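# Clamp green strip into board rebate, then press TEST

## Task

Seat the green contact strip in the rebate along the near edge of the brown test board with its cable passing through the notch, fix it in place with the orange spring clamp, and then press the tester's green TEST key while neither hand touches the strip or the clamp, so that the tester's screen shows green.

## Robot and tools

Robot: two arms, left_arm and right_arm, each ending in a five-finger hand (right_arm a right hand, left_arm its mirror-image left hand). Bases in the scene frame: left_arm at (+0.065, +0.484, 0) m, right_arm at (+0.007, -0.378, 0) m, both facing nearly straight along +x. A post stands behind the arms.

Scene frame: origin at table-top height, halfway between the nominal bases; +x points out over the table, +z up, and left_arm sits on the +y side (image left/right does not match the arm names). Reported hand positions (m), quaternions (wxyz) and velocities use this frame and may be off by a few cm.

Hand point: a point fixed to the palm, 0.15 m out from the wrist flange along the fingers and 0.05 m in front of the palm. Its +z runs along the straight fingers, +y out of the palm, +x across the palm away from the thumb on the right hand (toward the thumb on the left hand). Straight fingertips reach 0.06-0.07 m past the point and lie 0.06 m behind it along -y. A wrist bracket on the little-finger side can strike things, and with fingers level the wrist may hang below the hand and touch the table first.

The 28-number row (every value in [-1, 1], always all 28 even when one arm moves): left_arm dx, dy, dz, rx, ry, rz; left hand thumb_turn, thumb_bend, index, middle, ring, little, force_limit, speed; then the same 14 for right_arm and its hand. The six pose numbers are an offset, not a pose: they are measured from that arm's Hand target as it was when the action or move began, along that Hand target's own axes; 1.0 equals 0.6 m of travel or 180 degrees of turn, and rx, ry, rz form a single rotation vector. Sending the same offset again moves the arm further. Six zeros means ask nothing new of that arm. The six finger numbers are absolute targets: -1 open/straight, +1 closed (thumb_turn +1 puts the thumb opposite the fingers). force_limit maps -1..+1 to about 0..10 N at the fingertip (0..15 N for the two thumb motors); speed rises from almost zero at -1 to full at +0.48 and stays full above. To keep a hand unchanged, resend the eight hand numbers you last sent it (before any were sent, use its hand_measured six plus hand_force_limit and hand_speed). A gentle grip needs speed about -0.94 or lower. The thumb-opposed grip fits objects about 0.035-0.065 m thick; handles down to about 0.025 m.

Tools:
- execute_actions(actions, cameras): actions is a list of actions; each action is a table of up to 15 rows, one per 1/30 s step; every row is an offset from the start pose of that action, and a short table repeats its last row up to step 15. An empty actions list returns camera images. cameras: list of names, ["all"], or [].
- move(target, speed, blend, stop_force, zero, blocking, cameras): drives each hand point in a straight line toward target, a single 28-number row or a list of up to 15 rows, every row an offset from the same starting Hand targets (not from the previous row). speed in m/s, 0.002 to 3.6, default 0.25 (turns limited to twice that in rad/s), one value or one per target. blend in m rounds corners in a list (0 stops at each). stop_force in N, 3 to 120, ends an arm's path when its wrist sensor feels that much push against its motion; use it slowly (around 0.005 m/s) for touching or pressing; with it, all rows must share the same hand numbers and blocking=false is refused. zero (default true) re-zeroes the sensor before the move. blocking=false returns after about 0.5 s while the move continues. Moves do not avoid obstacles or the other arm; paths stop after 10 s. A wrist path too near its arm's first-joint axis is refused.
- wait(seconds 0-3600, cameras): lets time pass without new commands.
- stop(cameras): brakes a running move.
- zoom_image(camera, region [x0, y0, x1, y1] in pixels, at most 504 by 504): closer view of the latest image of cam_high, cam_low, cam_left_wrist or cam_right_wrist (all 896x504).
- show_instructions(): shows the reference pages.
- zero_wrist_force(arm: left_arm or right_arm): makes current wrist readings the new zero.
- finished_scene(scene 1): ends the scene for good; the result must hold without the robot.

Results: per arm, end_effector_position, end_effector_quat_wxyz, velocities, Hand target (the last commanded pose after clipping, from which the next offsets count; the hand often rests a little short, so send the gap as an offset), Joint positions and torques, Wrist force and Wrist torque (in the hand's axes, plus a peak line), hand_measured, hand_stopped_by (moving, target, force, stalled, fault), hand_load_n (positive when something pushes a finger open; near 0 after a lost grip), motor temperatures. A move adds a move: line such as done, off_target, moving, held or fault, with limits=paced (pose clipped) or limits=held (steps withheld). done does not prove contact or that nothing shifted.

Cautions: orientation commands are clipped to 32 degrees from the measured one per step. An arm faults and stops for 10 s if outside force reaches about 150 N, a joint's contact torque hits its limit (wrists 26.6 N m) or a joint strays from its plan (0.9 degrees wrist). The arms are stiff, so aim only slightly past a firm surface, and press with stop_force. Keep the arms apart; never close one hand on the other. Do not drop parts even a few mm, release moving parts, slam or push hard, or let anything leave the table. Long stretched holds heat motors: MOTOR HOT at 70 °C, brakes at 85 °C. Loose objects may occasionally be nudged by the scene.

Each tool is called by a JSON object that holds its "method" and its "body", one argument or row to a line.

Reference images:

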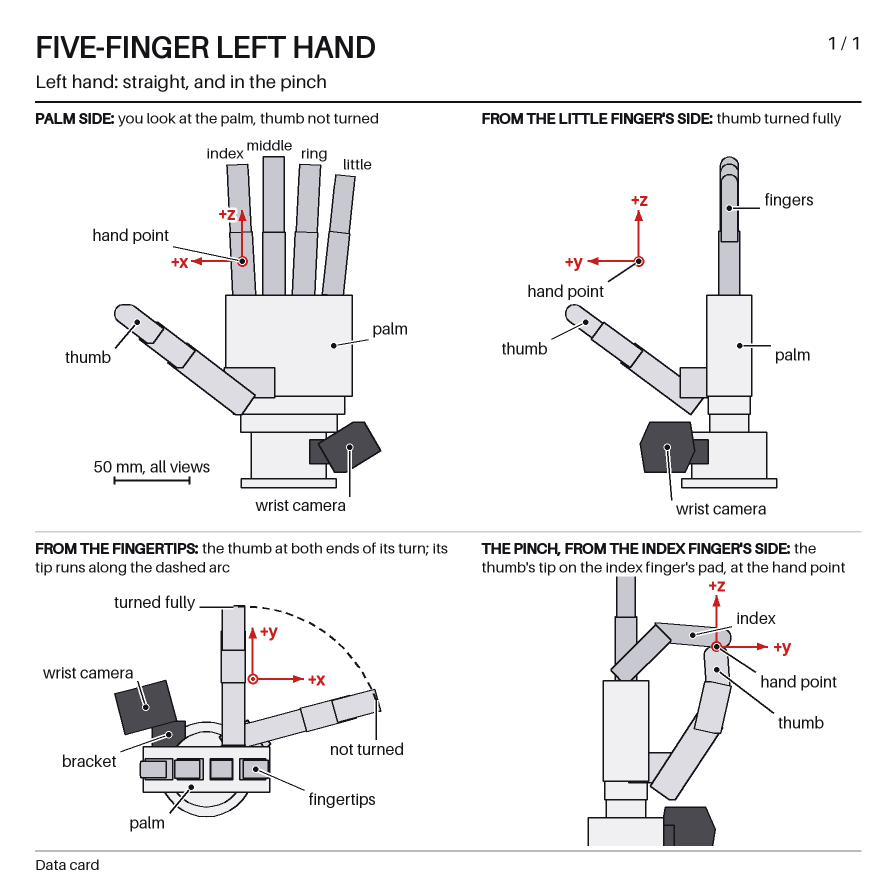

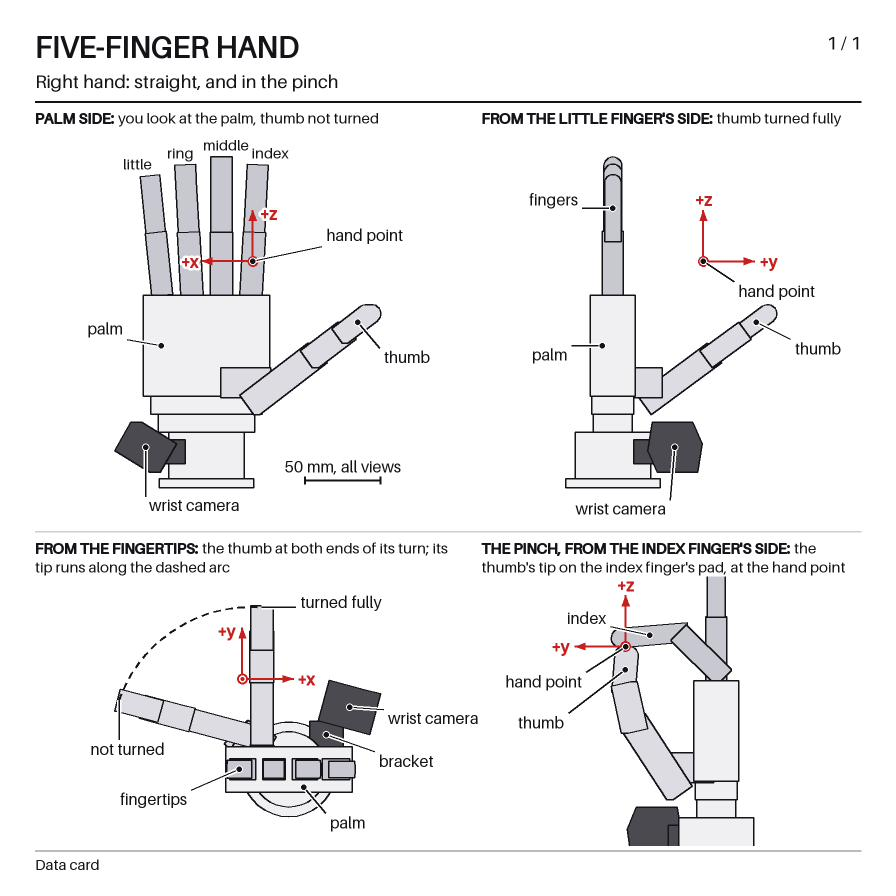

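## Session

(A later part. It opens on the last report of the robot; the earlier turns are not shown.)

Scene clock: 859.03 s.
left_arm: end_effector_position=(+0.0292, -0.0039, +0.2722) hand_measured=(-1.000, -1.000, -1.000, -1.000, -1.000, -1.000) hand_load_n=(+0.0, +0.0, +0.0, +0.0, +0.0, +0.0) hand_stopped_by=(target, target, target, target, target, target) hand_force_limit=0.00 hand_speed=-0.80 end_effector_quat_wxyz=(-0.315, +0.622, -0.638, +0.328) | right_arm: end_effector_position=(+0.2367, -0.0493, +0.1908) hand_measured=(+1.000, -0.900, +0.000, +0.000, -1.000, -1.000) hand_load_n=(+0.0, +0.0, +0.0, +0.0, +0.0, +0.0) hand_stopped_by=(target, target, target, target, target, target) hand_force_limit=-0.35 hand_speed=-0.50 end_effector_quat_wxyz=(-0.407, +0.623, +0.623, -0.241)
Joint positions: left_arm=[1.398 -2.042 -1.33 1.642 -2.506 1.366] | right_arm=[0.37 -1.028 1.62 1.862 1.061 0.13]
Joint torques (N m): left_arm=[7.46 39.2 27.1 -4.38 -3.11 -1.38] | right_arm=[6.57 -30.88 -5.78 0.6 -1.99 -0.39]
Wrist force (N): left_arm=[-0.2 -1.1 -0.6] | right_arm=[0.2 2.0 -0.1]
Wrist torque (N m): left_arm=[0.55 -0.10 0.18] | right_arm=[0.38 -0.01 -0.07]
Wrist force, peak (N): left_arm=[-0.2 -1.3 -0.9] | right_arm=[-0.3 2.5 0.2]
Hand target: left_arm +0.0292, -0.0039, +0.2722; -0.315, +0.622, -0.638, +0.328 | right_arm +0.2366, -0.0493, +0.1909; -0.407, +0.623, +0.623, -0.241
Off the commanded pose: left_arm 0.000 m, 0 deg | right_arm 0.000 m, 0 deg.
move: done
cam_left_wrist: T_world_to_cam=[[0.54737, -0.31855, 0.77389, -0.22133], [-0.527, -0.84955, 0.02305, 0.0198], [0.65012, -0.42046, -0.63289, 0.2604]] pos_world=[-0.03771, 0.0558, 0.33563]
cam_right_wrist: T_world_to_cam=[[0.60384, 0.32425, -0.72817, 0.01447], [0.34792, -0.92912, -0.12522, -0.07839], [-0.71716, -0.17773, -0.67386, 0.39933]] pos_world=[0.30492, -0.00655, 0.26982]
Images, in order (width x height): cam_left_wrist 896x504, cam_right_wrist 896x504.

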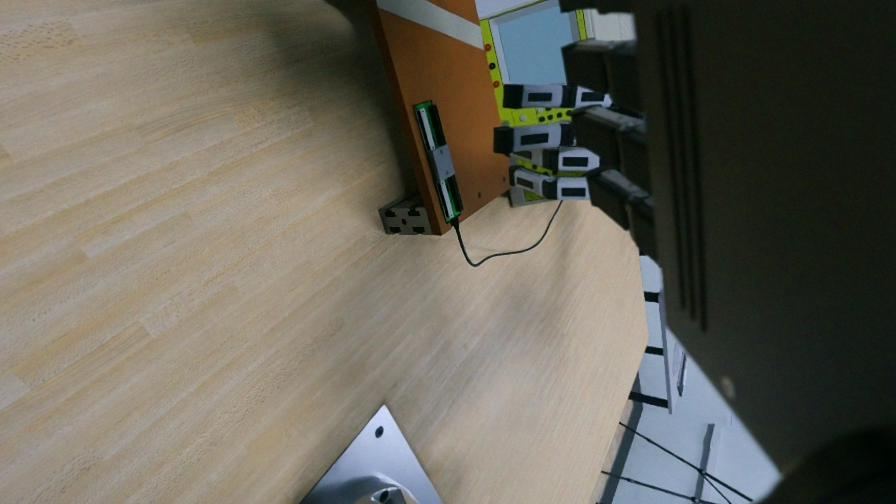

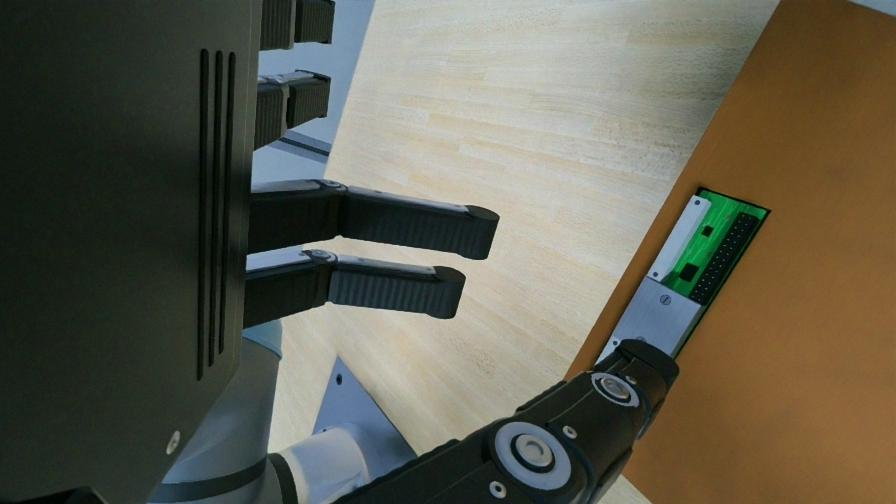

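{"method": "move", "body": {
  "target": [0,0,0,0,0,0,-1,-1,-1,-1,-1,-1,0,-0.8,-0.2495,-0.1451,-0.3633,0,0,0,1,-0.9,0.0,0.0,-1,-1,-0.35,-0.5],
  "speed": 0.25,
  "cameras": ["cam_high", "cam_right_wrist"]
}}

{"method": "zoom_image", "body": {
  "camera": "cam_high",
  "region": [470, 370, 570, 440]
}}

{"method": "zoom_image", "body": {
  "camera": "cam_high",
  "region": [340, 190, 580, 370]
}}

Scene clock: 900.77 s.
left_arm: end_effector_position=(+0.0292, -0.0039, +0.2722) hand_measured=(-1.000, -1.000, -1.000, -1.000, -1.000, -1.000) hand_load_n=(+0.0, +0.0, +0.0, +0.0, +0.0, +0.0) hand_stopped_by=(target, target, target, target, target, target) hand_force_limit=0.00 hand_speed=-0.80 end_effector_quat_wxyz=(-0.315, +0.622, -0.638, +0.328) | right_arm: end_effector_position=(+0.3457, -0.2493, +0.3507) hand_measured=(+1.000, -0.900, +0.000, +0.000, -1.000, -1.000) hand_load_n=(+0.0, +0.0, +0.0, +0.0, +0.0, +0.0) hand_stopped_by=(target, target, target, target, target, target) hand_force_limit=-0.35 hand_speed=-0.50 end_effector_quat_wxyz=(-0.407, +0.623, +0.623, -0.241)
Joint positions: left_arm=[1.398 -2.042 -1.33 1.642 -2.506 1.366] | right_arm=[-0.07 -1.148 1.374 2.32 1.416 -0.147]
Joint torques (N m): left_arm=[8.1 38.64 26.62 -4.2 -3.22 -1.41] | right_arm=[-7.75 -38.38 -22.31 2.55 -0.15 0.22]
Wrist force (N): left_arm=[-0.2 -1.0 -0.8] | right_arm=[0.2 1.8 -0.2]
Wrist torque (N m): left_arm=[0.59 -0.09 0.17] | right_arm=[0.35 0.02 -0.06]
Wrist force, peak (N): left_arm=[-0.2 -1.2 -1.0] | right_arm=[1.4 2.6 1.5]
Hand target: left_arm +0.0292, -0.0039, +0.2722; -0.315, +0.622, -0.638, +0.328 | right_arm +0.3458, -0.2493, +0.3508; -0.407, +0.623, +0.623, -0.241
Off the commanded pose: left_arm 0.000 m, 0 deg | right_arm 0.000 m, 0 deg.
move: done
cam_right_wrist: T_world_to_cam=[[0.60372, 0.3243, -0.72825, 0.12994], [0.34793, -0.92911, -0.1253, -0.28202], [-0.71726, -0.17773, -0.67376, 0.5498]] pos_world=[0.41402, -0.20645, 0.42972]

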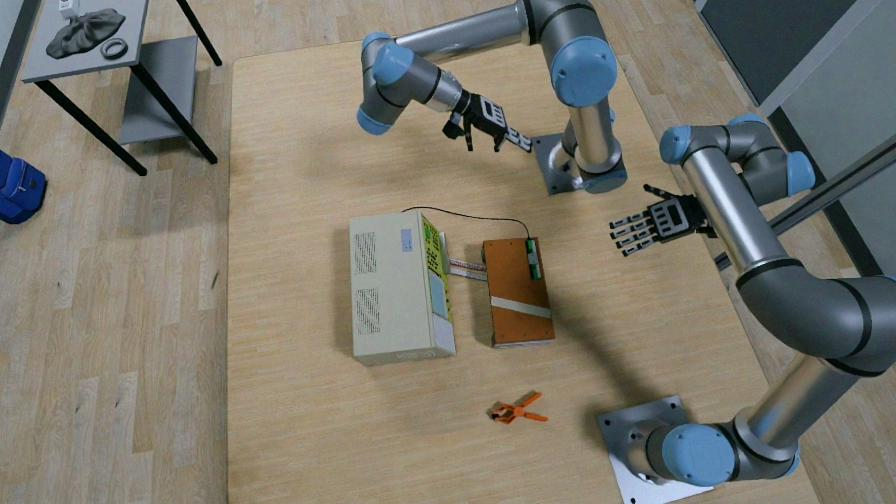

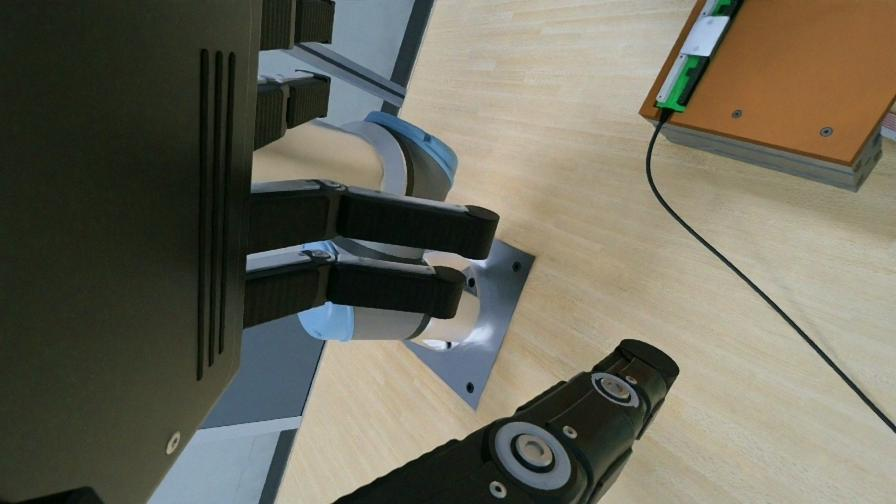

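Scaled by 5.040 from the camera's image (finer frame: 1280x720).

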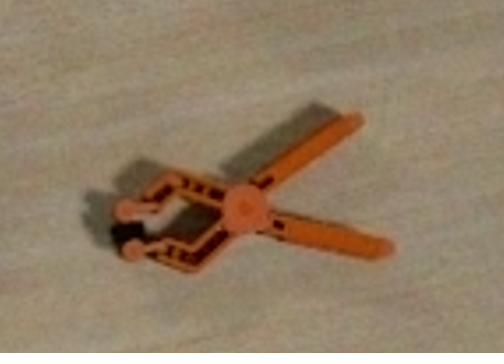

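Scaled by 2.100 from the camera's image (finer frame: 1280x720).

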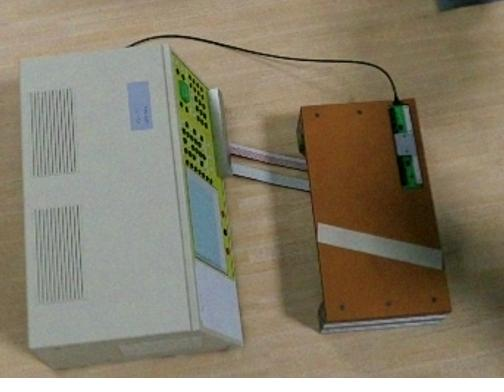

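{"method": "move", "body": {
  "target": [-0.5767,-0.2688,0.4282,-0.0022,-0.4108,-0.3009,1,-1,-0.5,-0.5,1,1,-0.5,-0.3,0,0,0,0,0,0,1,-0.9,0.0,0.0,-1,-1,-0.35,-0.5],
  "speed": 0.25,
  "cameras": ["cam_high", "cam_left_wrist"]
}}

Scene clock: 958.37 s.
left_arm: end_effector_position=(+0.3415, +0.3331, +0.2501) hand_measured=(+1.000, -1.000, -0.500, -0.500, +1.000, +1.000) hand_load_n=(+0.0, +0.0, +0.0, +0.0, +0.0, +0.0) hand_stopped_by=(target, target, target, target, target, target) hand_force_limit=-0.50 hand_speed=-0.30 end_effector_quat_wxyz=(-0.447, +0.894, +0.001, +0.000) | right_arm: end_effector_position=(+0.3458, -0.2493, +0.3508) hand_measured=(+1.000, -0.900, +0.000, +0.000, -1.000, -1.000) hand_load_n=(+0.0, +0.0, +0.0, +0.0, +0.0, +0.0) hand_stopped_by=(target, target, target, target, target, target) hand_force_limit=-0.35 hand_speed=-0.50 end_effector_quat_wxyz=(-0.407, +0.623, +0.623, -0.241)
Joint positions: left_arm=[2.548 -1.834 -1.793 1.433 -2.311 0.752] | right_arm=[-0.07 -1.148 1.374 2.32 1.416 -0.147]
Joint torques (N m): left_arm=[8.8 31.5 3.29 -1.46 -2.75 2.01] | right_arm=[-7.29 -37.79 -25.47 5.29 1.79 -0.48]
Wrist force (N): left_arm=[0.0 -1.4 -0.7] | right_arm=[0.3 1.8 -0.2]
Wrist torque (N m): left_arm=[0.48 -0.09 0.13] | right_arm=[0.34 0.00 -0.06]
Wrist force, peak (N): left_arm=[1.0 -1.9 -0.3] | right_arm=[0.3 2.0 -0.3]
Hand target: left_arm +0.3416, +0.3332, +0.2501; -0.447, +0.894, +0.001, +0.000 | right_arm +0.3458, -0.2493, +0.3508; -0.407, +0.623, +0.623, -0.241
Off the commanded pose: left_arm 0.000 m, 0 deg | right_arm 0.000 m, 0 deg.
move: done
cam_left_wrist: T_world_to_cam=[[0.30662, 0.5694, 0.76274, -0.47853], [0.8645, -0.5019, 0.02715, -0.12076], [0.39828, 0.65106, -0.64614, -0.08261]] pos_world=[0.28402, 0.26565, 0.31489]

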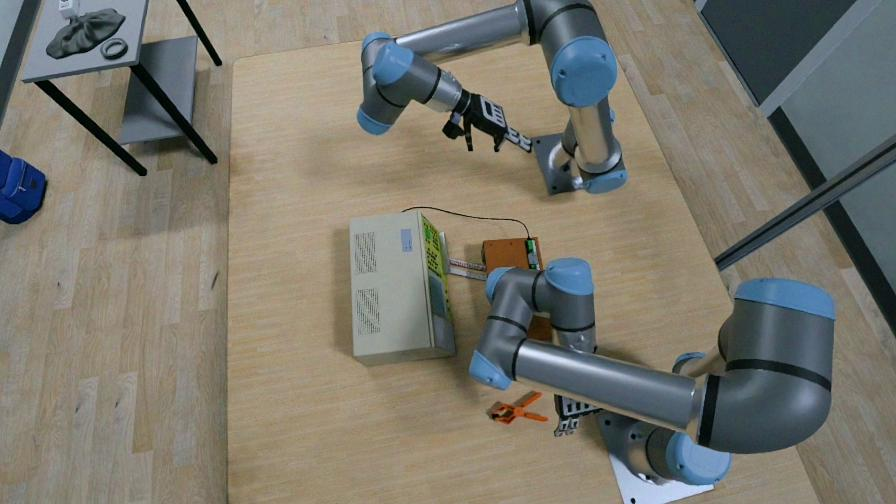

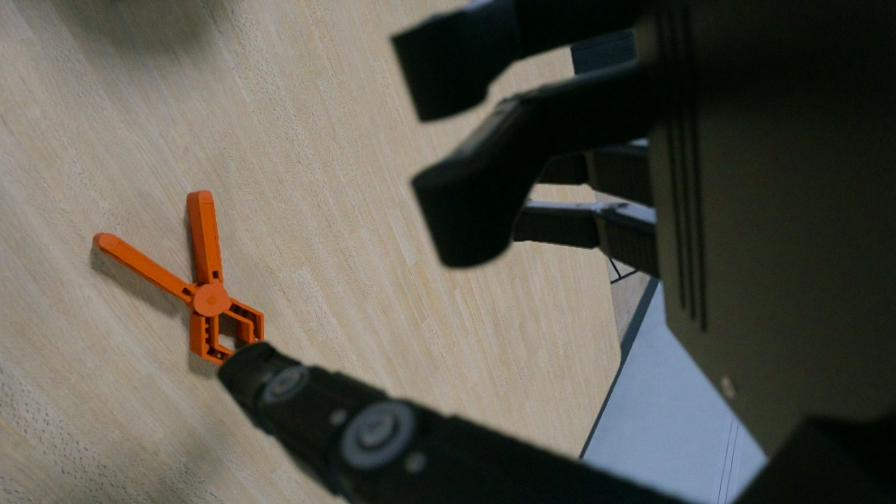

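{"method": "zoom_image", "body": {
  "camera": "cam_left_wrist",
  "region": [380, 0, 680, 300]
}}

Scaled by 1.680 from the camera's image (finer frame: 1280x720).

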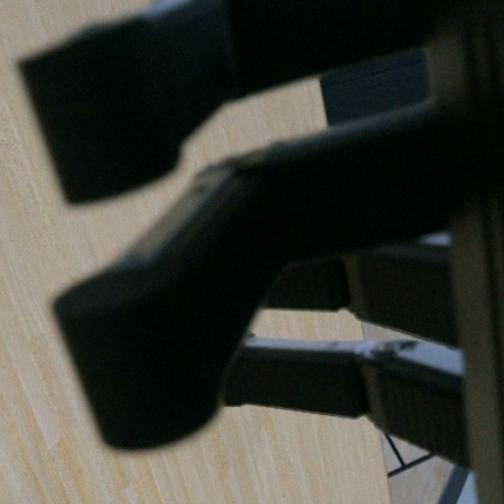

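{"method": "move", "body": {
  "target": [0.0025,0.2247,0.1727,0,0,0,1,-1,-0.5,-0.5,-1,-1,-0.5,-0.3,0,0,0,0,0,0,1,-0.9,0.0,0.0,-1,-1,-0.35,-0.5],
  "speed": 0.15,
  "cameras": ["cam_left_wrist"]
}}

Scene clock: 987.10 s.
left_arm: end_effector_position=(+0.3432, +0.3354, +0.0801) hand_measured=(+1.000, -1.000, -0.500, -0.500, -1.000, -1.000) hand_load_n=(+0.0, +0.0, +0.0, +0.0, +0.0, +0.0) hand_stopped_by=(target, target, target, target, target, target) hand_force_limit=-0.50 hand_speed=-0.30 end_effector_quat_wxyz=(-0.447, +0.894, +0.001, +0.000) | right_arm: end_effector_position=(+0.3458, -0.2493, +0.3508) hand_measured=(+1.000, -0.900, +0.000, +0.000, -1.000, -1.000) hand_load_n=(+0.0, +0.0, +0.0, +0.0, +0.0, +0.0) hand_stopped_by=(target, target, target, target, target, target) hand_force_limit=-0.35 hand_speed=-0.50 end_effector_quat_wxyz=(-0.407, +0.623, +0.623, -0.241)
Joint positions: left_arm=[2.556 -2.102 -1.946 1.859 -2.315 0.76] | right_arm=[-0.07 -1.148 1.374 2.32 1.416 -0.147]
Joint torques (N m): left_arm=[6.82 25.05 22.8 -1.62 -2.63 0.75] | right_arm=[-7.05 -38.28 -25.39 5.35 1.84 -0.55]
Wrist force (N): left_arm=[0.2 -0.9 -1.1] | right_arm=[0.3 1.9 -0.1]
Wrist torque (N m): left_arm=[0.56 -0.14 -0.02] | right_arm=[0.35 -0.01 -0.05]
Wrist force, peak (N): left_arm=[-0.1 -2.6 -1.7] | right_arm=[0.3 1.9 -0.4]
Hand target: left_arm +0.3433, +0.3353, +0.0801; -0.447, +0.894, +0.001, +0.000 | right_arm +0.3458, -0.2493, +0.3508; -0.407, +0.623, +0.623, -0.241
Off the commanded pose: left_arm 0.000 m, 0 deg | right_arm 0.000 m, 0 deg.
move: done
cam_left_wrist: T_world_to_cam=[[0.30671, 0.56923, 0.76283, -0.35074], [0.86455, -0.50182, 0.02685, -0.11659], [0.39809, 0.65127, -0.64604, -0.19455]] pos_world=[0.28582, 0.26785, 0.14499]

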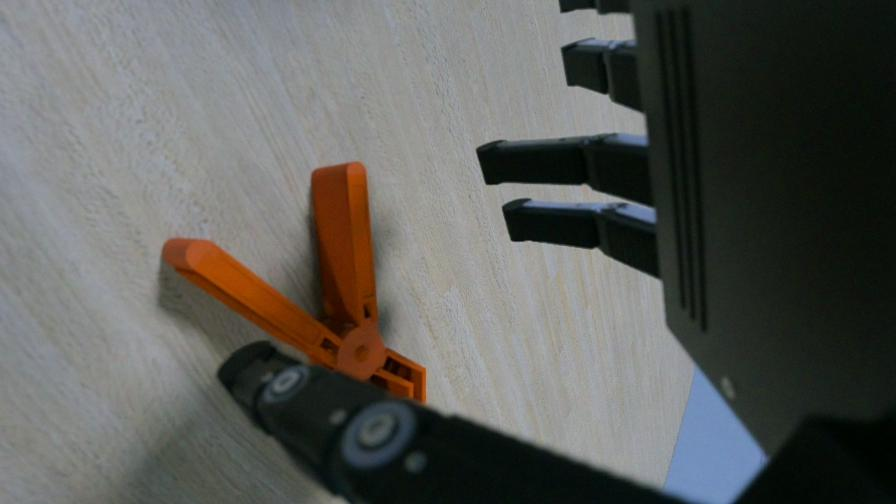

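{"method": "zoom_image", "body": {
  "camera": "cam_left_wrist",
  "region": [150, 140, 450, 420]
}}

Scaled by 1.680 from the camera's image (finer frame: 1280x720).

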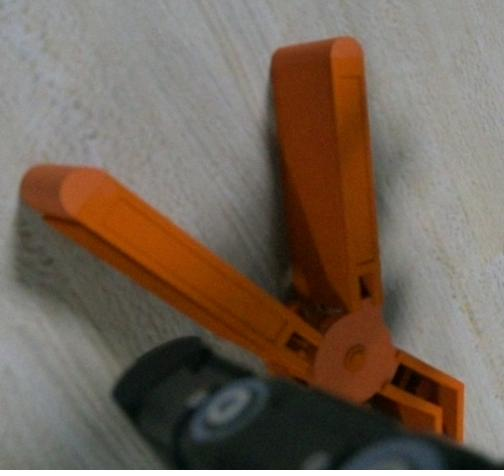

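{"method": "move", "body": {
  "target": [0.001,0.0467,0.035,0,0,0,1,-1,-0.5,-0.5,-1,-1,-0.5,-0.3,0,0,0,0,0,0,1,-0.9,0.0,0.0,-1,-1,-0.35,-0.5],
  "speed": 0.1,
  "cameras": ["cam_left_wrist"]
}}

Scene clock: 998.50 s.
left_arm: end_effector_position=(+0.3438, +0.3354, +0.0451) hand_measured=(+1.000, -1.000, -0.500, -0.500, -1.000, -1.000) hand_load_n=(+0.0, +0.0, +0.0, +0.0, +0.0, +0.0) hand_stopped_by=(target, target, target, target, target, target) hand_force_limit=-0.50 hand_speed=-0.30 end_effector_quat_wxyz=(-0.447, +0.894, +0.001, +0.000) | right_arm: end_effector_position=(+0.3458, -0.2493, +0.3508) hand_measured=(+1.000, -0.900, +0.000, +0.000, -1.000, -1.000) hand_load_n=(+0.0, -0.5, +0.0, +0.0, +0.0, +0.0) hand_stopped_by=(target, target, target, target, target, target) hand_force_limit=-0.35 hand_speed=-0.50 end_effector_quat_wxyz=(-0.407, +0.623, +0.623, -0.241)
Joint positions: left_arm=[2.557 -2.174 -1.954 1.94 -2.315 0.761] | right_arm=[-0.07 -1.148 1.374 2.32 1.416 -0.147]
Joint torques (N m): left_arm=[12.71 29.05 20.61 -3.39 -3.36 1.46] | right_arm=[-6.79 -37.34 -25.94 5.29 1.82 -0.48]
Wrist force (N): left_arm=[0.4 -0.8 -0.8] | right_arm=[0.3 1.7 -0.3]
Wrist torque (N m): left_arm=[0.58 -0.16 0.00] | right_arm=[0.33 0.00 -0.06]
Wrist force, peak (N): left_arm=[0.3 -1.8 -1.7] | right_arm=[0.3 1.9 -0.4]
Hand target: left_arm +0.3439, +0.3353, +0.0451; -0.447, +0.894, +0.001, +0.000 | right_arm +0.3458, -0.2493, +0.3508; -0.407, +0.623, +0.623, -0.241
Off the commanded pose: left_arm 0.000 m, 0 deg | right_arm 0.000 m, 0 deg.
move: done
cam_left_wrist: T_world_to_cam=[[0.30676, 0.5692, 0.76283, -0.32415], [0.86454, -0.50185, 0.02681, -0.11615], [0.39809, 0.65127, -0.64604, -0.21747]] pos_world=[0.28642, 0.26785, 0.10989]

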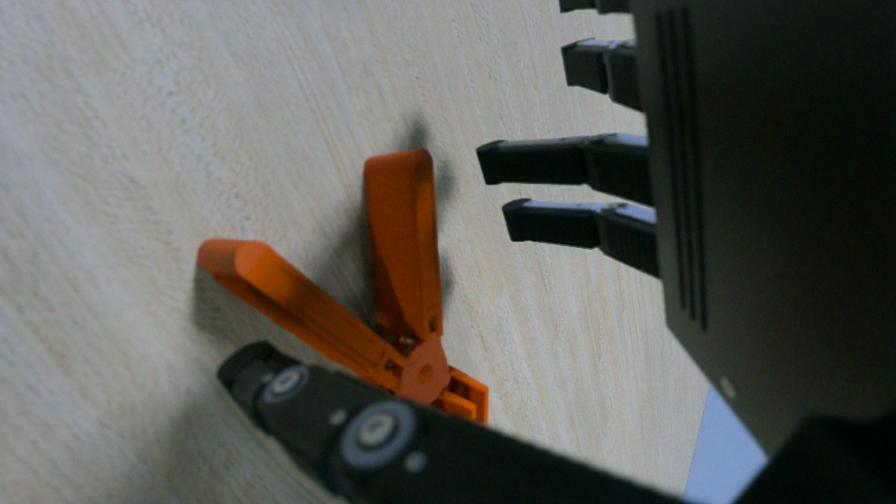

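{"method": "move", "body": {
  "target": [0.0003,0.0281,0.0211,0,0,0,1,-1,-0.5,-0.5,-1,-1,-0.5,-0.3,0,0,0,0,0,0,1,-0.9,0.0,0.0,-1,-1,-0.35,-0.5],
  "speed": 0.02,
  "stop_force": 4,
  "cameras": ["cam_left_wrist"]
}}

Scene clock: 1002.37 s.
left_arm: end_effector_position=(+0.3441, +0.3353, +0.0240) hand_measured=(+1.000, -1.000, -0.500, -0.500, -1.000, -1.000) hand_load_n=(+0.0, +0.0, +0.0, +0.0, +0.0, +0.0) hand_stopped_by=(target, target, target, target, target, target) hand_force_limit=-0.50 hand_speed=-0.30 end_effector_quat_wxyz=(-0.447, +0.894, +0.001, +0.000) | right_arm: end_effector_position=(+0.3458, -0.2493, +0.3508) hand_measured=(+1.000, -0.900, +0.000, +0.000, -1.000, -1.000) hand_load_n=(+0.0, +0.0, +0.0, +0.0, +0.0, +0.0) hand_stopped_by=(target, target, target, target, target, target) hand_force_limit=-0.35 hand_speed=-0.50 end_effector_quat_wxyz=(-0.407, +0.623, +0.623, -0.241)
Joint positions: left_arm=[2.557 -2.22 -1.955 1.987 -2.316 0.761] | right_arm=[-0.07 -1.148 1.374 2.32 1.416 -0.147]
Joint torques (N m): left_arm=[10.91 38.93 -1.04 -4.67 -3.25 1.95] | right_arm=[-6.53 -36.69 -25.49 5.29 1.88 -0.59]
Wrist force (N): left_arm=[0.1 -0.9 -0.9] | right_arm=[0.2 1.9 -0.3]
Wrist torque (N m): left_arm=[0.54 -0.11 -0.01] | right_arm=[0.37 0.01 -0.06]
Wrist force, peak (N): left_arm=[0.4 -1.4 -1.1] | right_arm=[0.5 1.9 -0.3]
Hand target: left_arm +0.3441, +0.3353, +0.0240; -0.447, +0.894, +0.001, +0.000 | right_arm +0.3458, -0.2493, +0.3508; -0.407, +0.623, +0.623, -0.241
Off the commanded pose: left_arm 0.000 m, 0 deg | right_arm 0.000 m, 0 deg.
move: done
cam_left_wrist: T_world_to_cam=[[0.30657, 0.56929, 0.76284, -0.30809], [0.86457, -0.50179, 0.02702, -0.1158], [0.39817, 0.65124, -0.64602, -0.2312]] pos_world=[0.28662, 0.26785, 0.08879]

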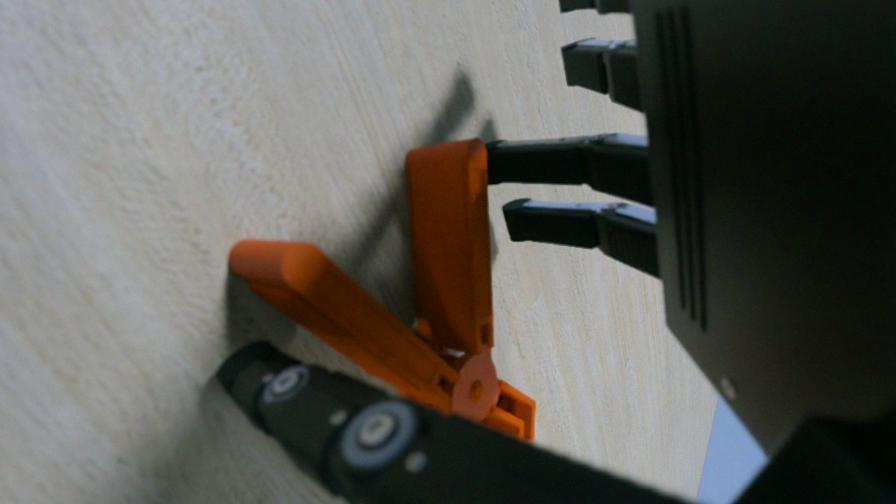

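{"method": "move", "body": {
  "target": [0,0.0027,0.002,0,0,0,1,-0.6,-0.1,-0.25,-1,-1,-0.8,-0.94,0,0,0,0,0,0,1,-0.9,0.0,0.0,-1,-1,-0.35,-0.5],
  "speed": 0.02,
  "cameras": ["cam_left_wrist"]
}}

Scene clock: 1011.83 s.
left_arm: end_effector_position=(+0.3441, +0.3353, +0.0220) hand_measured=(+1.000, -0.780, -0.100, -0.428, -1.000, -1.000) hand_load_n=(-0.5, +1.5, +1.5, +1.0, -0.5, +0.0) hand_stopped_by=(target, force, force, force, target, target) hand_force_limit=-0.80 hand_speed=-0.94 end_effector_quat_wxyz=(-0.447, +0.894, +0.001, +0.000) | right_arm: end_effector_position=(+0.3458, -0.2493, +0.3508) hand_measured=(+1.000, -0.900, +0.000, +0.000, -1.000, -1.000) hand_load_n=(+0.0, +0.0, +0.0, +0.0, +0.0, +0.0) hand_stopped_by=(target, target, target, target, target, target) hand_force_limit=-0.35 hand_speed=-0.50 end_effector_quat_wxyz=(-0.407, +0.623, +0.623, -0.241)
Joint positions: left_arm=[2.557 -2.224 -1.955 1.991 -2.316 0.761] | right_arm=[-0.07 -1.148 1.374 2.32 1.416 -0.147]
Joint torques (N m): left_arm=[-8.98 37.81 18.29 -4.21 0.9 -0.7] | right_arm=[-6.51 -37.06 -25.28 5.23 1.81 -0.53]
Wrist force (N): left_arm=[0.1 -2.1 -0.7] | right_arm=[0.2 1.7 -0.1]
Wrist torque (N m): left_arm=[0.54 -0.11 0.02] | right_arm=[0.33 0.00 -0.06]
Wrist force, peak (N): left_arm=[0.2 -3.1 -1.3] | right_arm=[0.3 2.0 -0.3]
Hand target: left_arm +0.3441, +0.3353, +0.0220; -0.447, +0.894, +0.001, +0.000 | right_arm +0.3458, -0.2493, +0.3508; -0.407, +0.623, +0.623, -0.241
Off the commanded pose: left_arm 0.000 m, 0 deg | right_arm 0.000 m, 0 deg.
move: done
cam_left_wrist: T_world_to_cam=[[0.3065, 0.56933, 0.76284, -0.30653], [0.86459, -0.50174, 0.02708, -0.11591], [0.39817, 0.65124, -0.64602, -0.23246]] pos_world=[0.28672, 0.26775, 0.08679]

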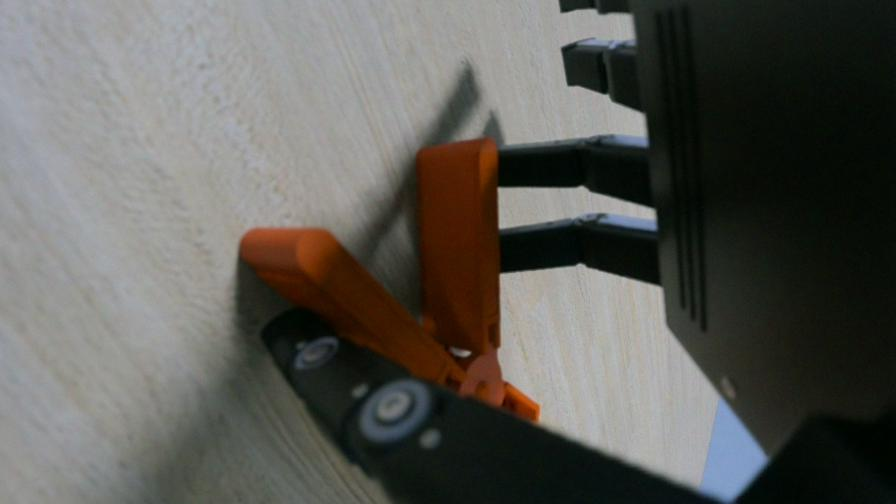

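{"method": "move", "body": {
  "target": [0,0,0,0,0,0,1,-0.6,0.05,-0.15,-1,-1,0.0,-0.9,0,0,0,0,0,0,1,-0.9,0.0,0.0,-1,-1,-0.35,-0.5],
  "speed": 0.02,
  "cameras": ["cam_left_wrist"]
}}

Scene clock: 1016.30 s.
left_arm: end_effector_position=(+0.3441, +0.3353, +0.0220) hand_measured=(+1.000, -0.782, -0.074, -0.402, -1.000, -1.000) hand_load_n=(-0.5, +4.5, +5.5, +5.5, +0.0, +0.0) hand_stopped_by=(target, force, force, force, target, target) hand_force_limit=0.00 hand_speed=-0.90 end_effector_quat_wxyz=(-0.447, +0.894, +0.001, +0.000) | right_arm: end_effector_position=(+0.3458, -0.2493, +0.3508) hand_measured=(+1.000, -0.900, +0.000, +0.000, -1.000, -1.000) hand_load_n=(+0.0, +0.0, +0.0, +0.5, +0.0, +0.0) hand_stopped_by=(target, target, target, target, target, target) hand_force_limit=-0.35 hand_speed=-0.50 end_effector_quat_wxyz=(-0.407, +0.623, +0.623, -0.241)
Joint positions: left_arm=[2.557 -2.224 -1.955 1.991 -2.316 0.761] | right_arm=[-0.07 -1.148 1.374 2.32 1.416 -0.147]
Joint torques (N m): left_arm=[-8.43 35.36 17.1 0.19 1.39 -0.61] | right_arm=[-6.33 -36.72 -25.37 5.15 1.8 -0.52]
Wrist force (N): left_arm=[0.1 -10.2 -2.6] | right_arm=[0.3 1.8 -0.1]
Wrist torque (N m): left_arm=[0.69 -0.19 0.21] | right_arm=[0.33 0.00 -0.06]
Wrist force, peak (N): left_arm=[0.1 -11.5 -3.3] | right_arm=[0.3 2.0 -0.3]
Hand target: left_arm +0.3441, +0.3353, +0.0220; -0.447, +0.894, +0.001, +0.000 | right_arm +0.3458, -0.2493, +0.3508; -0.407, +0.623, +0.623, -0.241
Off the commanded pose: left_arm 0.000 m, 0 deg | right_arm 0.000 m, 0 deg.
move: done
cam_left_wrist: T_world_to_cam=[[0.30657, 0.56929, 0.76284, -0.30651], [0.86457, -0.50179, 0.02702, -0.1158], [0.39817, 0.65124, -0.64602, -0.23242]] pos_world=[0.28662, 0.26775, 0.08679]

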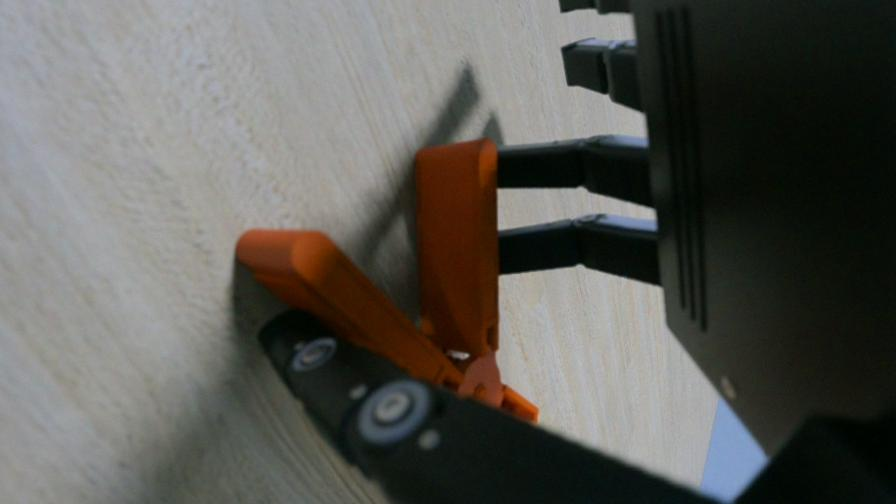

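{"method": "move", "body": {
  "target": [0,-0.0267,-0.02,0,0,0,1,-0.6,0.05,-0.15,-1,-1,0.0,-0.9,0,0,0,0,0,0,1,-0.9,0.0,0.0,-1,-1,-0.35,-0.5],
  "speed": 0.03,
  "cameras": ["cam_left_wrist"]
}}

Scene clock: 1020.60 s.
left_arm: end_effector_position=(+0.3441, +0.3353, +0.0421) hand_measured=(+1.000, -0.782, -0.074, -0.402, -1.000, -1.000) hand_load_n=(-0.5, +4.5, +5.0, +0.0, +0.0, +0.0) hand_stopped_by=(target, force, force, force, target, target) hand_force_limit=0.00 hand_speed=-0.90 end_effector_quat_wxyz=(-0.447, +0.894, +0.001, +0.000) end_effector_velocity=(+0.000, +0.000, -0.002) end_effector_angular_velocity=(-0.001, -0.001, +0.000) | right_arm: end_effector_position=(+0.3458, -0.2493, +0.3508) hand_measured=(+1.000, -0.900, +0.000, +0.000, -1.000, -1.000) hand_load_n=(+0.0, +0.0, +0.0, +0.0, +0.0, +0.0) hand_stopped_by=(target, target, target, target, target, target) hand_force_limit=-0.35 hand_speed=-0.50 end_effector_quat_wxyz=(-0.407, +0.623, +0.623, -0.241)
Joint positions: left_arm=[2.557 -2.181 -1.954 1.946 -2.316 0.761] | right_arm=[-0.07 -1.148 1.374 2.32 1.416 -0.147]
Joint velocities: left_arm=[0 -0.005 0 0.006 0 0] | right_arm=[within noise]
Joint torques (N m): left_arm=[-9.84 27.64 19.12 -1.53 1.54 -0.75] | right_arm=[-6 -36.29 -24.91 5.13 1.79 -0.49]
Wrist force (N): left_arm=[0.3 -0.2 -1.0] | right_arm=[0.5 1.7 -0.1]
Wrist torque (N m): left_arm=[0.67 -0.15 -0.01] | right_arm=[0.32 -0.05 -0.04]
Wrist force, peak (N): left_arm=[-0.1 -11.9 -4.0] | right_arm=[0.2 2.0 -0.2]
Hand target: left_arm +0.3441, +0.3353, +0.0420; -0.447, +0.894, +0.001, +0.000 | right_arm +0.3458, -0.2493, +0.3508; -0.407, +0.623, +0.623, -0.241
Off the commanded pose: left_arm 0.000 m, 0 deg | right_arm 0.000 m, 0 deg.
move: done
cam_left_wrist: T_world_to_cam=[[0.30657, 0.56929, 0.76284, -0.32184], [0.86457, -0.50179, 0.02702, -0.11634], [0.39817, 0.65124, -0.64602, -0.21944]] pos_world=[0.28662, 0.26775, 0.10689]

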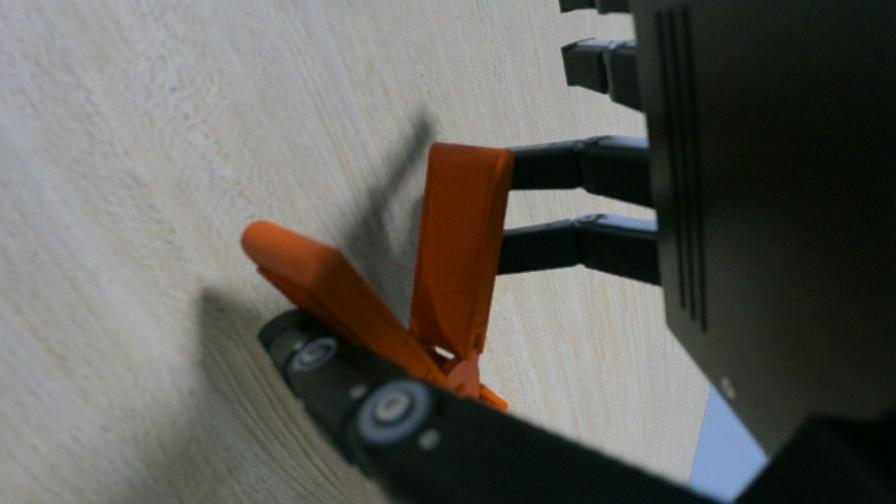

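{"method": "move", "body": {
  "target": [0,0.0267,0.02,0,0,0,1,-0.6,0.05,-0.15,-1,-1,0.0,-0.9,0,0,0,0,0,0,1,-0.9,0.0,0.0,-1,-1,-0.35,-0.5],
  "speed": 0.02,
  "cameras": ["cam_left_wrist"]
}}

Scene clock: 1030.40 s.
left_arm: end_effector_position=(+0.3441, +0.3353, +0.0219) hand_measured=(+1.000, -0.782, -0.074, -0.402, -1.000, -1.000) hand_load_n=(-1.0, +4.0, +5.0, +0.0, +0.0, +0.0) hand_stopped_by=(target, force, force, force, target, target) hand_force_limit=0.00 hand_speed=-0.90 end_effector_quat_wxyz=(-0.447, +0.894, +0.001, +0.000) | right_arm: end_effector_position=(+0.3458, -0.2493, +0.3508) hand_measured=(+1.000, -0.900, +0.000, +0.000, -1.000, -1.000) hand_load_n=(+0.0, +0.0, +0.0, +0.0, +0.0, +0.0) hand_stopped_by=(target, target, target, target, target, target) hand_force_limit=-0.35 hand_speed=-0.50 end_effector_quat_wxyz=(-0.407, +0.623, +0.623, -0.241)
Joint positions: left_arm=[2.557 -2.224 -1.955 1.991 -2.316 0.761] | right_arm=[-0.07 -1.148 1.374 2.32 1.416 -0.147]
Joint torques (N m): left_arm=[-3.48 32.93 -3.49 2.38 0.98 0.82] | right_arm=[-5.66 -35.96 -24.54 5.09 1.79 -0.52]
Wrist force (N): left_arm=[0.5 -21.3 -21.6] | right_arm=[0.2 1.9 -0.2]
Wrist torque (N m): left_arm=[1.24 -0.66 0.49] | right_arm=[0.35 0.00 -0.06]
Wrist force, peak (N): left_arm=[0.8 -23.5 -23.2] | right_arm=[0.5 2.0 -0.2]
Hand target: left_arm +0.3441, +0.3353, +0.0220; -0.447, +0.894, +0.001, +0.000 | right_arm +0.3458, -0.2493, +0.3508; -0.407, +0.623, +0.623, -0.241
Off the commanded pose: left_arm 0.000 m, 0 deg | right_arm 0.000 m, 0 deg.
move: done
cam_left_wrist: T_world_to_cam=[[0.30657, 0.56929, 0.76284, -0.30643], [0.86457, -0.50179, 0.02702, -0.11579], [0.39817, 0.65124, -0.64602, -0.23249]] pos_world=[0.28662, 0.26775, 0.08669]

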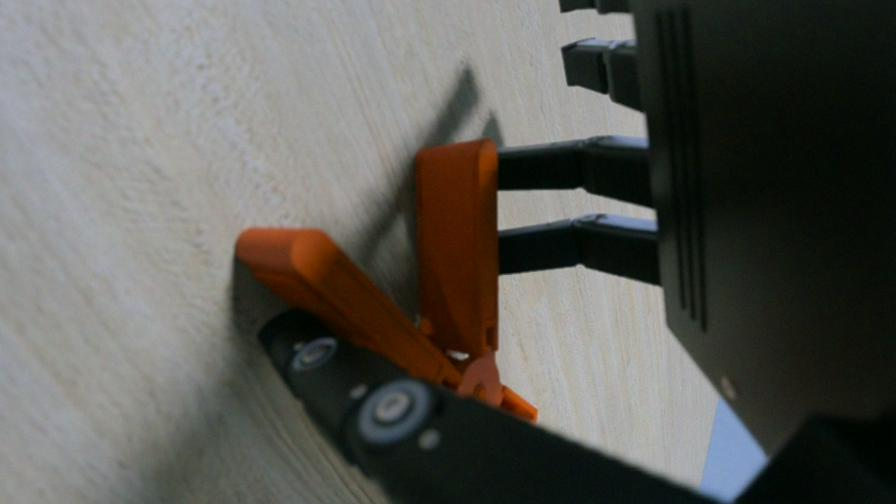

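{"method": "move", "body": {
  "target": [0,-0.002,-0.0015,0,0,0,1,-0.6,0.05,-0.15,-1,-1,0.0,-0.9,0,0,0,0,0,0,1,-0.9,0.0,0.0,-1,-1,-0.35,-0.5],
  "speed": 0.02
}}

Scene clock: 1033.20 s.
left_arm: end_effector_position=(+0.3441, +0.3353, +0.0235) hand_measured=(+1.000, -0.782, -0.074, -0.402, -1.000, -1.000) hand_load_n=(-0.5, +4.0, +5.0, +0.0, -0.5, +0.0) hand_stopped_by=(target, force, force, force, target, target) hand_force_limit=0.00 hand_speed=-0.90 end_effector_quat_wxyz=(-0.447, +0.894, +0.001, +0.000) | right_arm: end_effector_position=(+0.3458, -0.2493, +0.3508) hand_measured=(+1.000, -0.900, +0.000, +0.000, -1.000, -1.000) hand_load_n=(+0.0, +0.0, +0.0, +0.0, +0.0, -0.5) hand_stopped_by=(target, target, target, target, target, target) hand_force_limit=-0.35 hand_speed=-0.50 end_effector_quat_wxyz=(-0.407, +0.623, +0.623, -0.241)
Joint positions: left_arm=[2.557 -2.221 -1.955 1.988 -2.316 0.761] | right_arm=[-0.07 -1.148 1.374 2.32 1.416 -0.147]
Joint torques (N m): left_arm=[10.12 26.36 7.65 -1.54 0.02 1.61] | right_arm=[-5.43 -35.62 -24.26 5.13 1.85 -0.46]
Wrist force (N): left_arm=[0.5 0.0 -0.8] | right_arm=[0.2 1.8 -0.2]
Wrist torque (N m): left_arm=[0.71 -0.15 -0.02] | right_arm=[0.35 0.01 -0.06]
Wrist force, peak (N): left_arm=[-0.3 -21.5 -21.6] | right_arm=[0.3 1.9 -0.3]
Hand target: left_arm +0.3441, +0.3353, +0.0235; -0.447, +0.894, +0.001, +0.000 | right_arm +0.3458, -0.2493, +0.3508; -0.407, +0.623, +0.623, -0.241
Off the commanded pose: left_arm 0.000 m, 0 deg | right_arm 0.000 m, 0 deg.
move: done

{"method": "move", "body": {
  "target": [0,0,0,0,0,0,1,-0.7,0.0,-0.3,-1,-1,0.7,-0.9,0,0,0,0,0,0,1,-0.9,0.0,0.0,-1,-1,-0.35,-0.5],
  "speed": 0.02,
  "cameras": ["cam_left_wrist"]
}}

Scene clock: 1037.00 s.
left_arm: end_effector_position=(+0.3441, +0.3353, +0.0235) hand_measured=(+1.000, -0.708, -0.060, -0.302, -1.000, -1.000) hand_load_n=(-1.5, +8.5, +10.0, +5.0, +0.0, +0.0) hand_stopped_by=(target, target, force, target, target, target) hand_force_limit=0.70 hand_speed=-0.90 end_effector_quat_wxyz=(-0.447, +0.894, +0.001, +0.000) | right_arm: end_effector_position=(+0.3458, -0.2493, +0.3508) hand_measured=(+1.000, -0.900, +0.000, +0.000, -1.000, -1.000) hand_load_n=(+0.0, +0.0, +0.0, +0.0, +0.0, +0.0) hand_stopped_by=(target, target, target, target, target, target) hand_force_limit=-0.35 hand_speed=-0.50 end_effector_quat_wxyz=(-0.407, +0.623, +0.623, -0.241)
Joint positions: left_arm=[2.557 -2.221 -1.955 1.988 -2.316 0.761] | right_arm=[-0.07 -1.148 1.374 2.32 1.416 -0.147]
Joint torques (N m): left_arm=[8.99 27.6 17.79 -1.51 0.8 0.12] | right_arm=[-5.53 -35.14 -24.66 5.11 1.76 -0.49]
Wrist force (N): left_arm=[0.5 -12.2 -4.0] | right_arm=[0.4 1.6 -0.2]
Wrist torque (N m): left_arm=[0.60 -0.21 0.26] | right_arm=[0.32 -0.03 -0.05]
Wrist force, peak (N): left_arm=[0.5 -12.2 -4.0] | right_arm=[0.2 2.0 -0.1]
Hand target: left_arm +0.3441, +0.3353, +0.0235; -0.447, +0.894, +0.001, +0.000 | right_arm +0.3458, -0.2493, +0.3508; -0.407, +0.623, +0.623, -0.241
Off the commanded pose: left_arm 0.000 m, 0 deg | right_arm 0.000 m, 0 deg.
move: done
cam_left_wrist: T_world_to_cam=[[0.30657, 0.56929, 0.76284, -0.30765], [0.86457, -0.50179, 0.02702, -0.11584], [0.39817, 0.65124, -0.64602, -0.23145]] pos_world=[0.28662, 0.26775, 0.08829]

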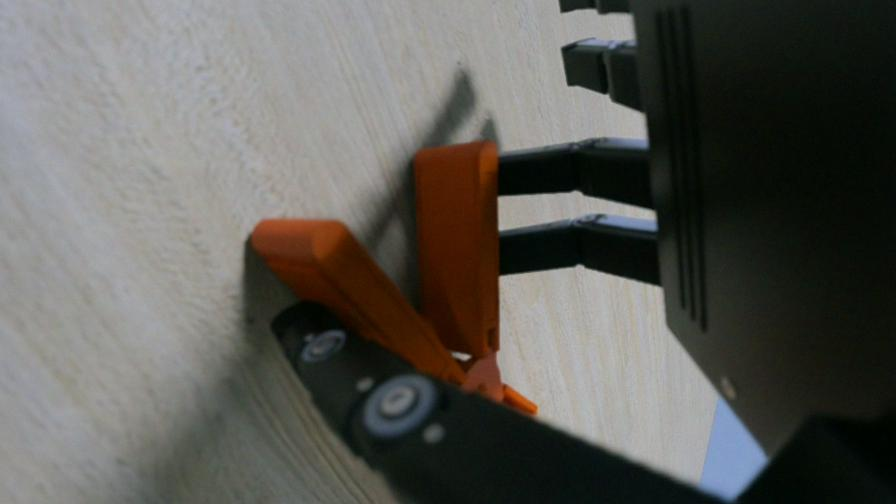

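{"method": "move", "body": {
  "target": [0,-0.0013,-0.001,0,0,0,1,-0.6,0.0,-0.2,-1,-1,0.9,-0.9,0,0,0,0,0,0,1,-0.9,0.0,0.0,-1,-1,-0.35,-0.5],
  "speed": 0.02,
  "cameras": ["cam_left_wrist"]
}}

Scene clock: 1043.17 s.
left_arm: end_effector_position=(+0.3441, +0.3353, +0.0244) hand_measured=(+1.000, -0.608, -0.060, -0.200, -1.000, -1.000) hand_load_n=(-1.5, +8.0, +8.5, +1.5, +0.0, +0.0) hand_stopped_by=(target, target, force, target, target, target) hand_force_limit=0.90 hand_speed=-0.90 end_effector_quat_wxyz=(-0.447, +0.894, +0.001, +0.000) | right_arm: end_effector_position=(+0.3458, -0.2493, +0.3508) hand_measured=(+1.000, -0.900, +0.000, +0.000, -1.000, -1.000) hand_load_n=(+0.0, +0.0, +0.0, +0.0, +0.0, +0.0) hand_stopped_by=(target, target, target, target, target, target) hand_force_limit=-0.35 hand_speed=-0.50 end_effector_quat_wxyz=(-0.407, +0.623, +0.623, -0.241)
Joint positions: left_arm=[2.557 -2.219 -1.955 1.986 -2.316 0.761] | right_arm=[-0.07 -1.148 1.374 2.32 1.416 -0.147]
Joint torques (N m): left_arm=[-3.78 27.72 18.86 -1.44 1.47 -0.85] | right_arm=[-4.93 -34.89 -24.06 4.93 1.81 -0.5]
Wrist force (N): left_arm=[0.4 -0.1 -1.0] | right_arm=[0.3 1.8 -0.1]
Wrist torque (N m): left_arm=[0.69 -0.13 -0.03] | right_arm=[0.34 -0.02 -0.05]
Wrist force, peak (N): left_arm=[0.3 -12.4 -3.8] | right_arm=[0.3 2.1 -0.2]
Hand target: left_arm +0.3441, +0.3353, +0.0244; -0.447, +0.894, +0.001, +0.000 | right_arm +0.3458, -0.2493, +0.3508; -0.407, +0.623, +0.623, -0.241
Off the commanded pose: left_arm 0.000 m, 0 deg | right_arm 0.000 m, 0 deg.
move: done
cam_left_wrist: T_world_to_cam=[[0.3065, 0.56933, 0.76284, -0.30844], [0.86459, -0.50174, 0.02708, -0.11597], [0.39817, 0.65124, -0.64602, -0.23085]] pos_world=[0.28672, 0.26775, 0.08929]

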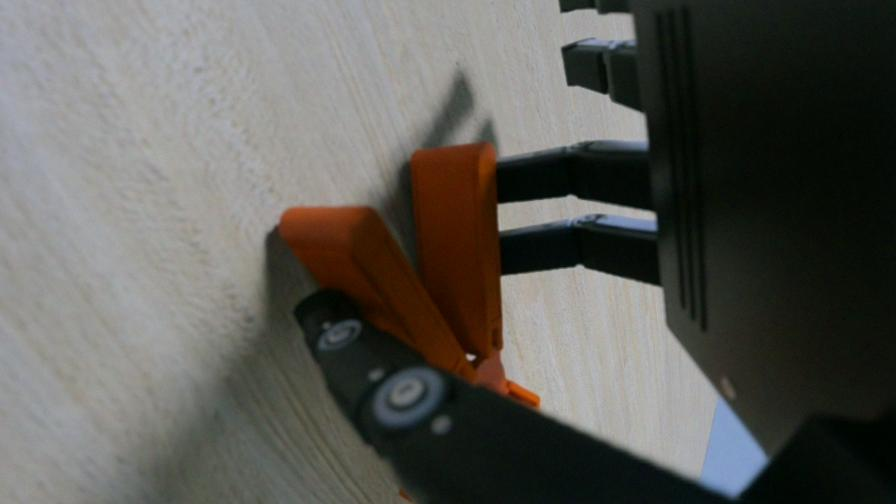

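{"method": "move", "body": {
  "target": [0,0,0,0,0,0,1,-0.6,0.1,-0.08,-1,-1,1.0,-0.9,0,0,0,0,0,0,1,-0.9,0.0,0.0,-1,-1,-0.35,-0.5],
  "speed": 0.02,
  "cameras": ["cam_left_wrist"]
}}

Scene clock: 1049.43 s.
left_arm: end_effector_position=(+0.3441, +0.3353, +0.0244) hand_measured=(+1.000, -0.608, -0.006, -0.082, -1.000, -1.000) hand_load_n=(+1.5, +7.5, +1.5, +7.0, +0.0, +0.0) hand_stopped_by=(target, target, force, target, target, target) hand_force_limit=1.00 hand_speed=-0.90 end_effector_quat_wxyz=(-0.447, +0.894, +0.001, +0.000) | right_arm: end_effector_position=(+0.3458, -0.2493, +0.3508) hand_measured=(+1.000, -0.900, +0.000, +0.000, -1.000, -1.000) hand_load_n=(+0.0, +0.0, +0.0, +0.0, +0.0, +0.0) hand_stopped_by=(target, target, target, target, target, target) hand_force_limit=-0.35 hand_speed=-0.50 end_effector_quat_wxyz=(-0.407, +0.623, +0.623, -0.241)
Joint positions: left_arm=[2.557 -2.219 -1.955 1.986 -2.316 0.761] | right_arm=[-0.07 -1.148 1.374 2.32 1.416 -0.147]
Joint torques (N m): left_arm=[-9.29 28.01 19.33 -1.54 -1.99 -0.73] | right_arm=[-5.21 -34.65 -24.33 4.89 1.84 -0.49]
Wrist force (N): left_arm=[0.4 -0.1 -0.8] | right_arm=[0.1 1.6 -0.2]
Wrist torque (N m): left_arm=[0.68 -0.16 0.00] | right_arm=[0.31 0.02 -0.07]
Wrist force, peak (N): left_arm=[0.8 0.1 -1.2] | right_arm=[0.3 2.1 -0.3]
Hand target: left_arm +0.3441, +0.3353, +0.0244; -0.447, +0.894, +0.001, +0.000 | right_arm +0.3458, -0.2493, +0.3508; -0.407, +0.623, +0.623, -0.241
Off the commanded pose: left_arm 0.000 m, 0 deg | right_arm 0.000 m, 0 deg.
move: done
cam_left_wrist: T_world_to_cam=[[0.3065, 0.56933, 0.76284, -0.3084], [0.86459, -0.50174, 0.02708, -0.11589], [0.39817, 0.65124, -0.64602, -0.23081]] pos_world=[0.28662, 0.26775, 0.08929]

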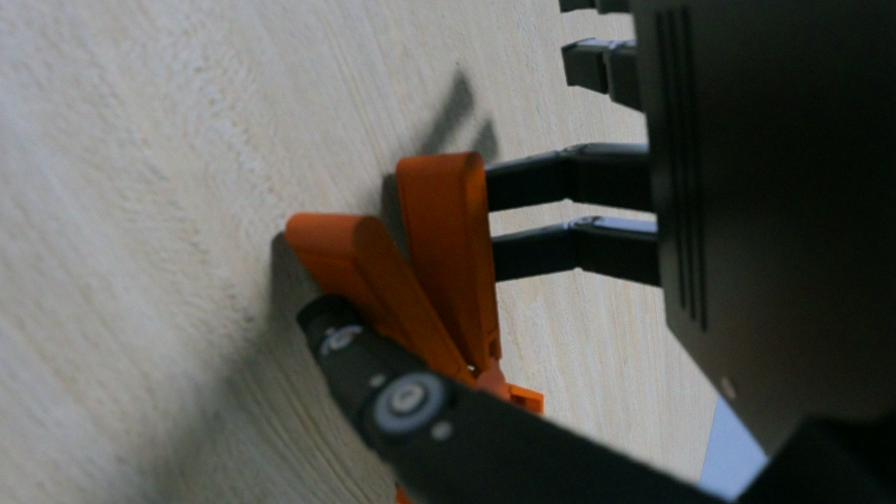

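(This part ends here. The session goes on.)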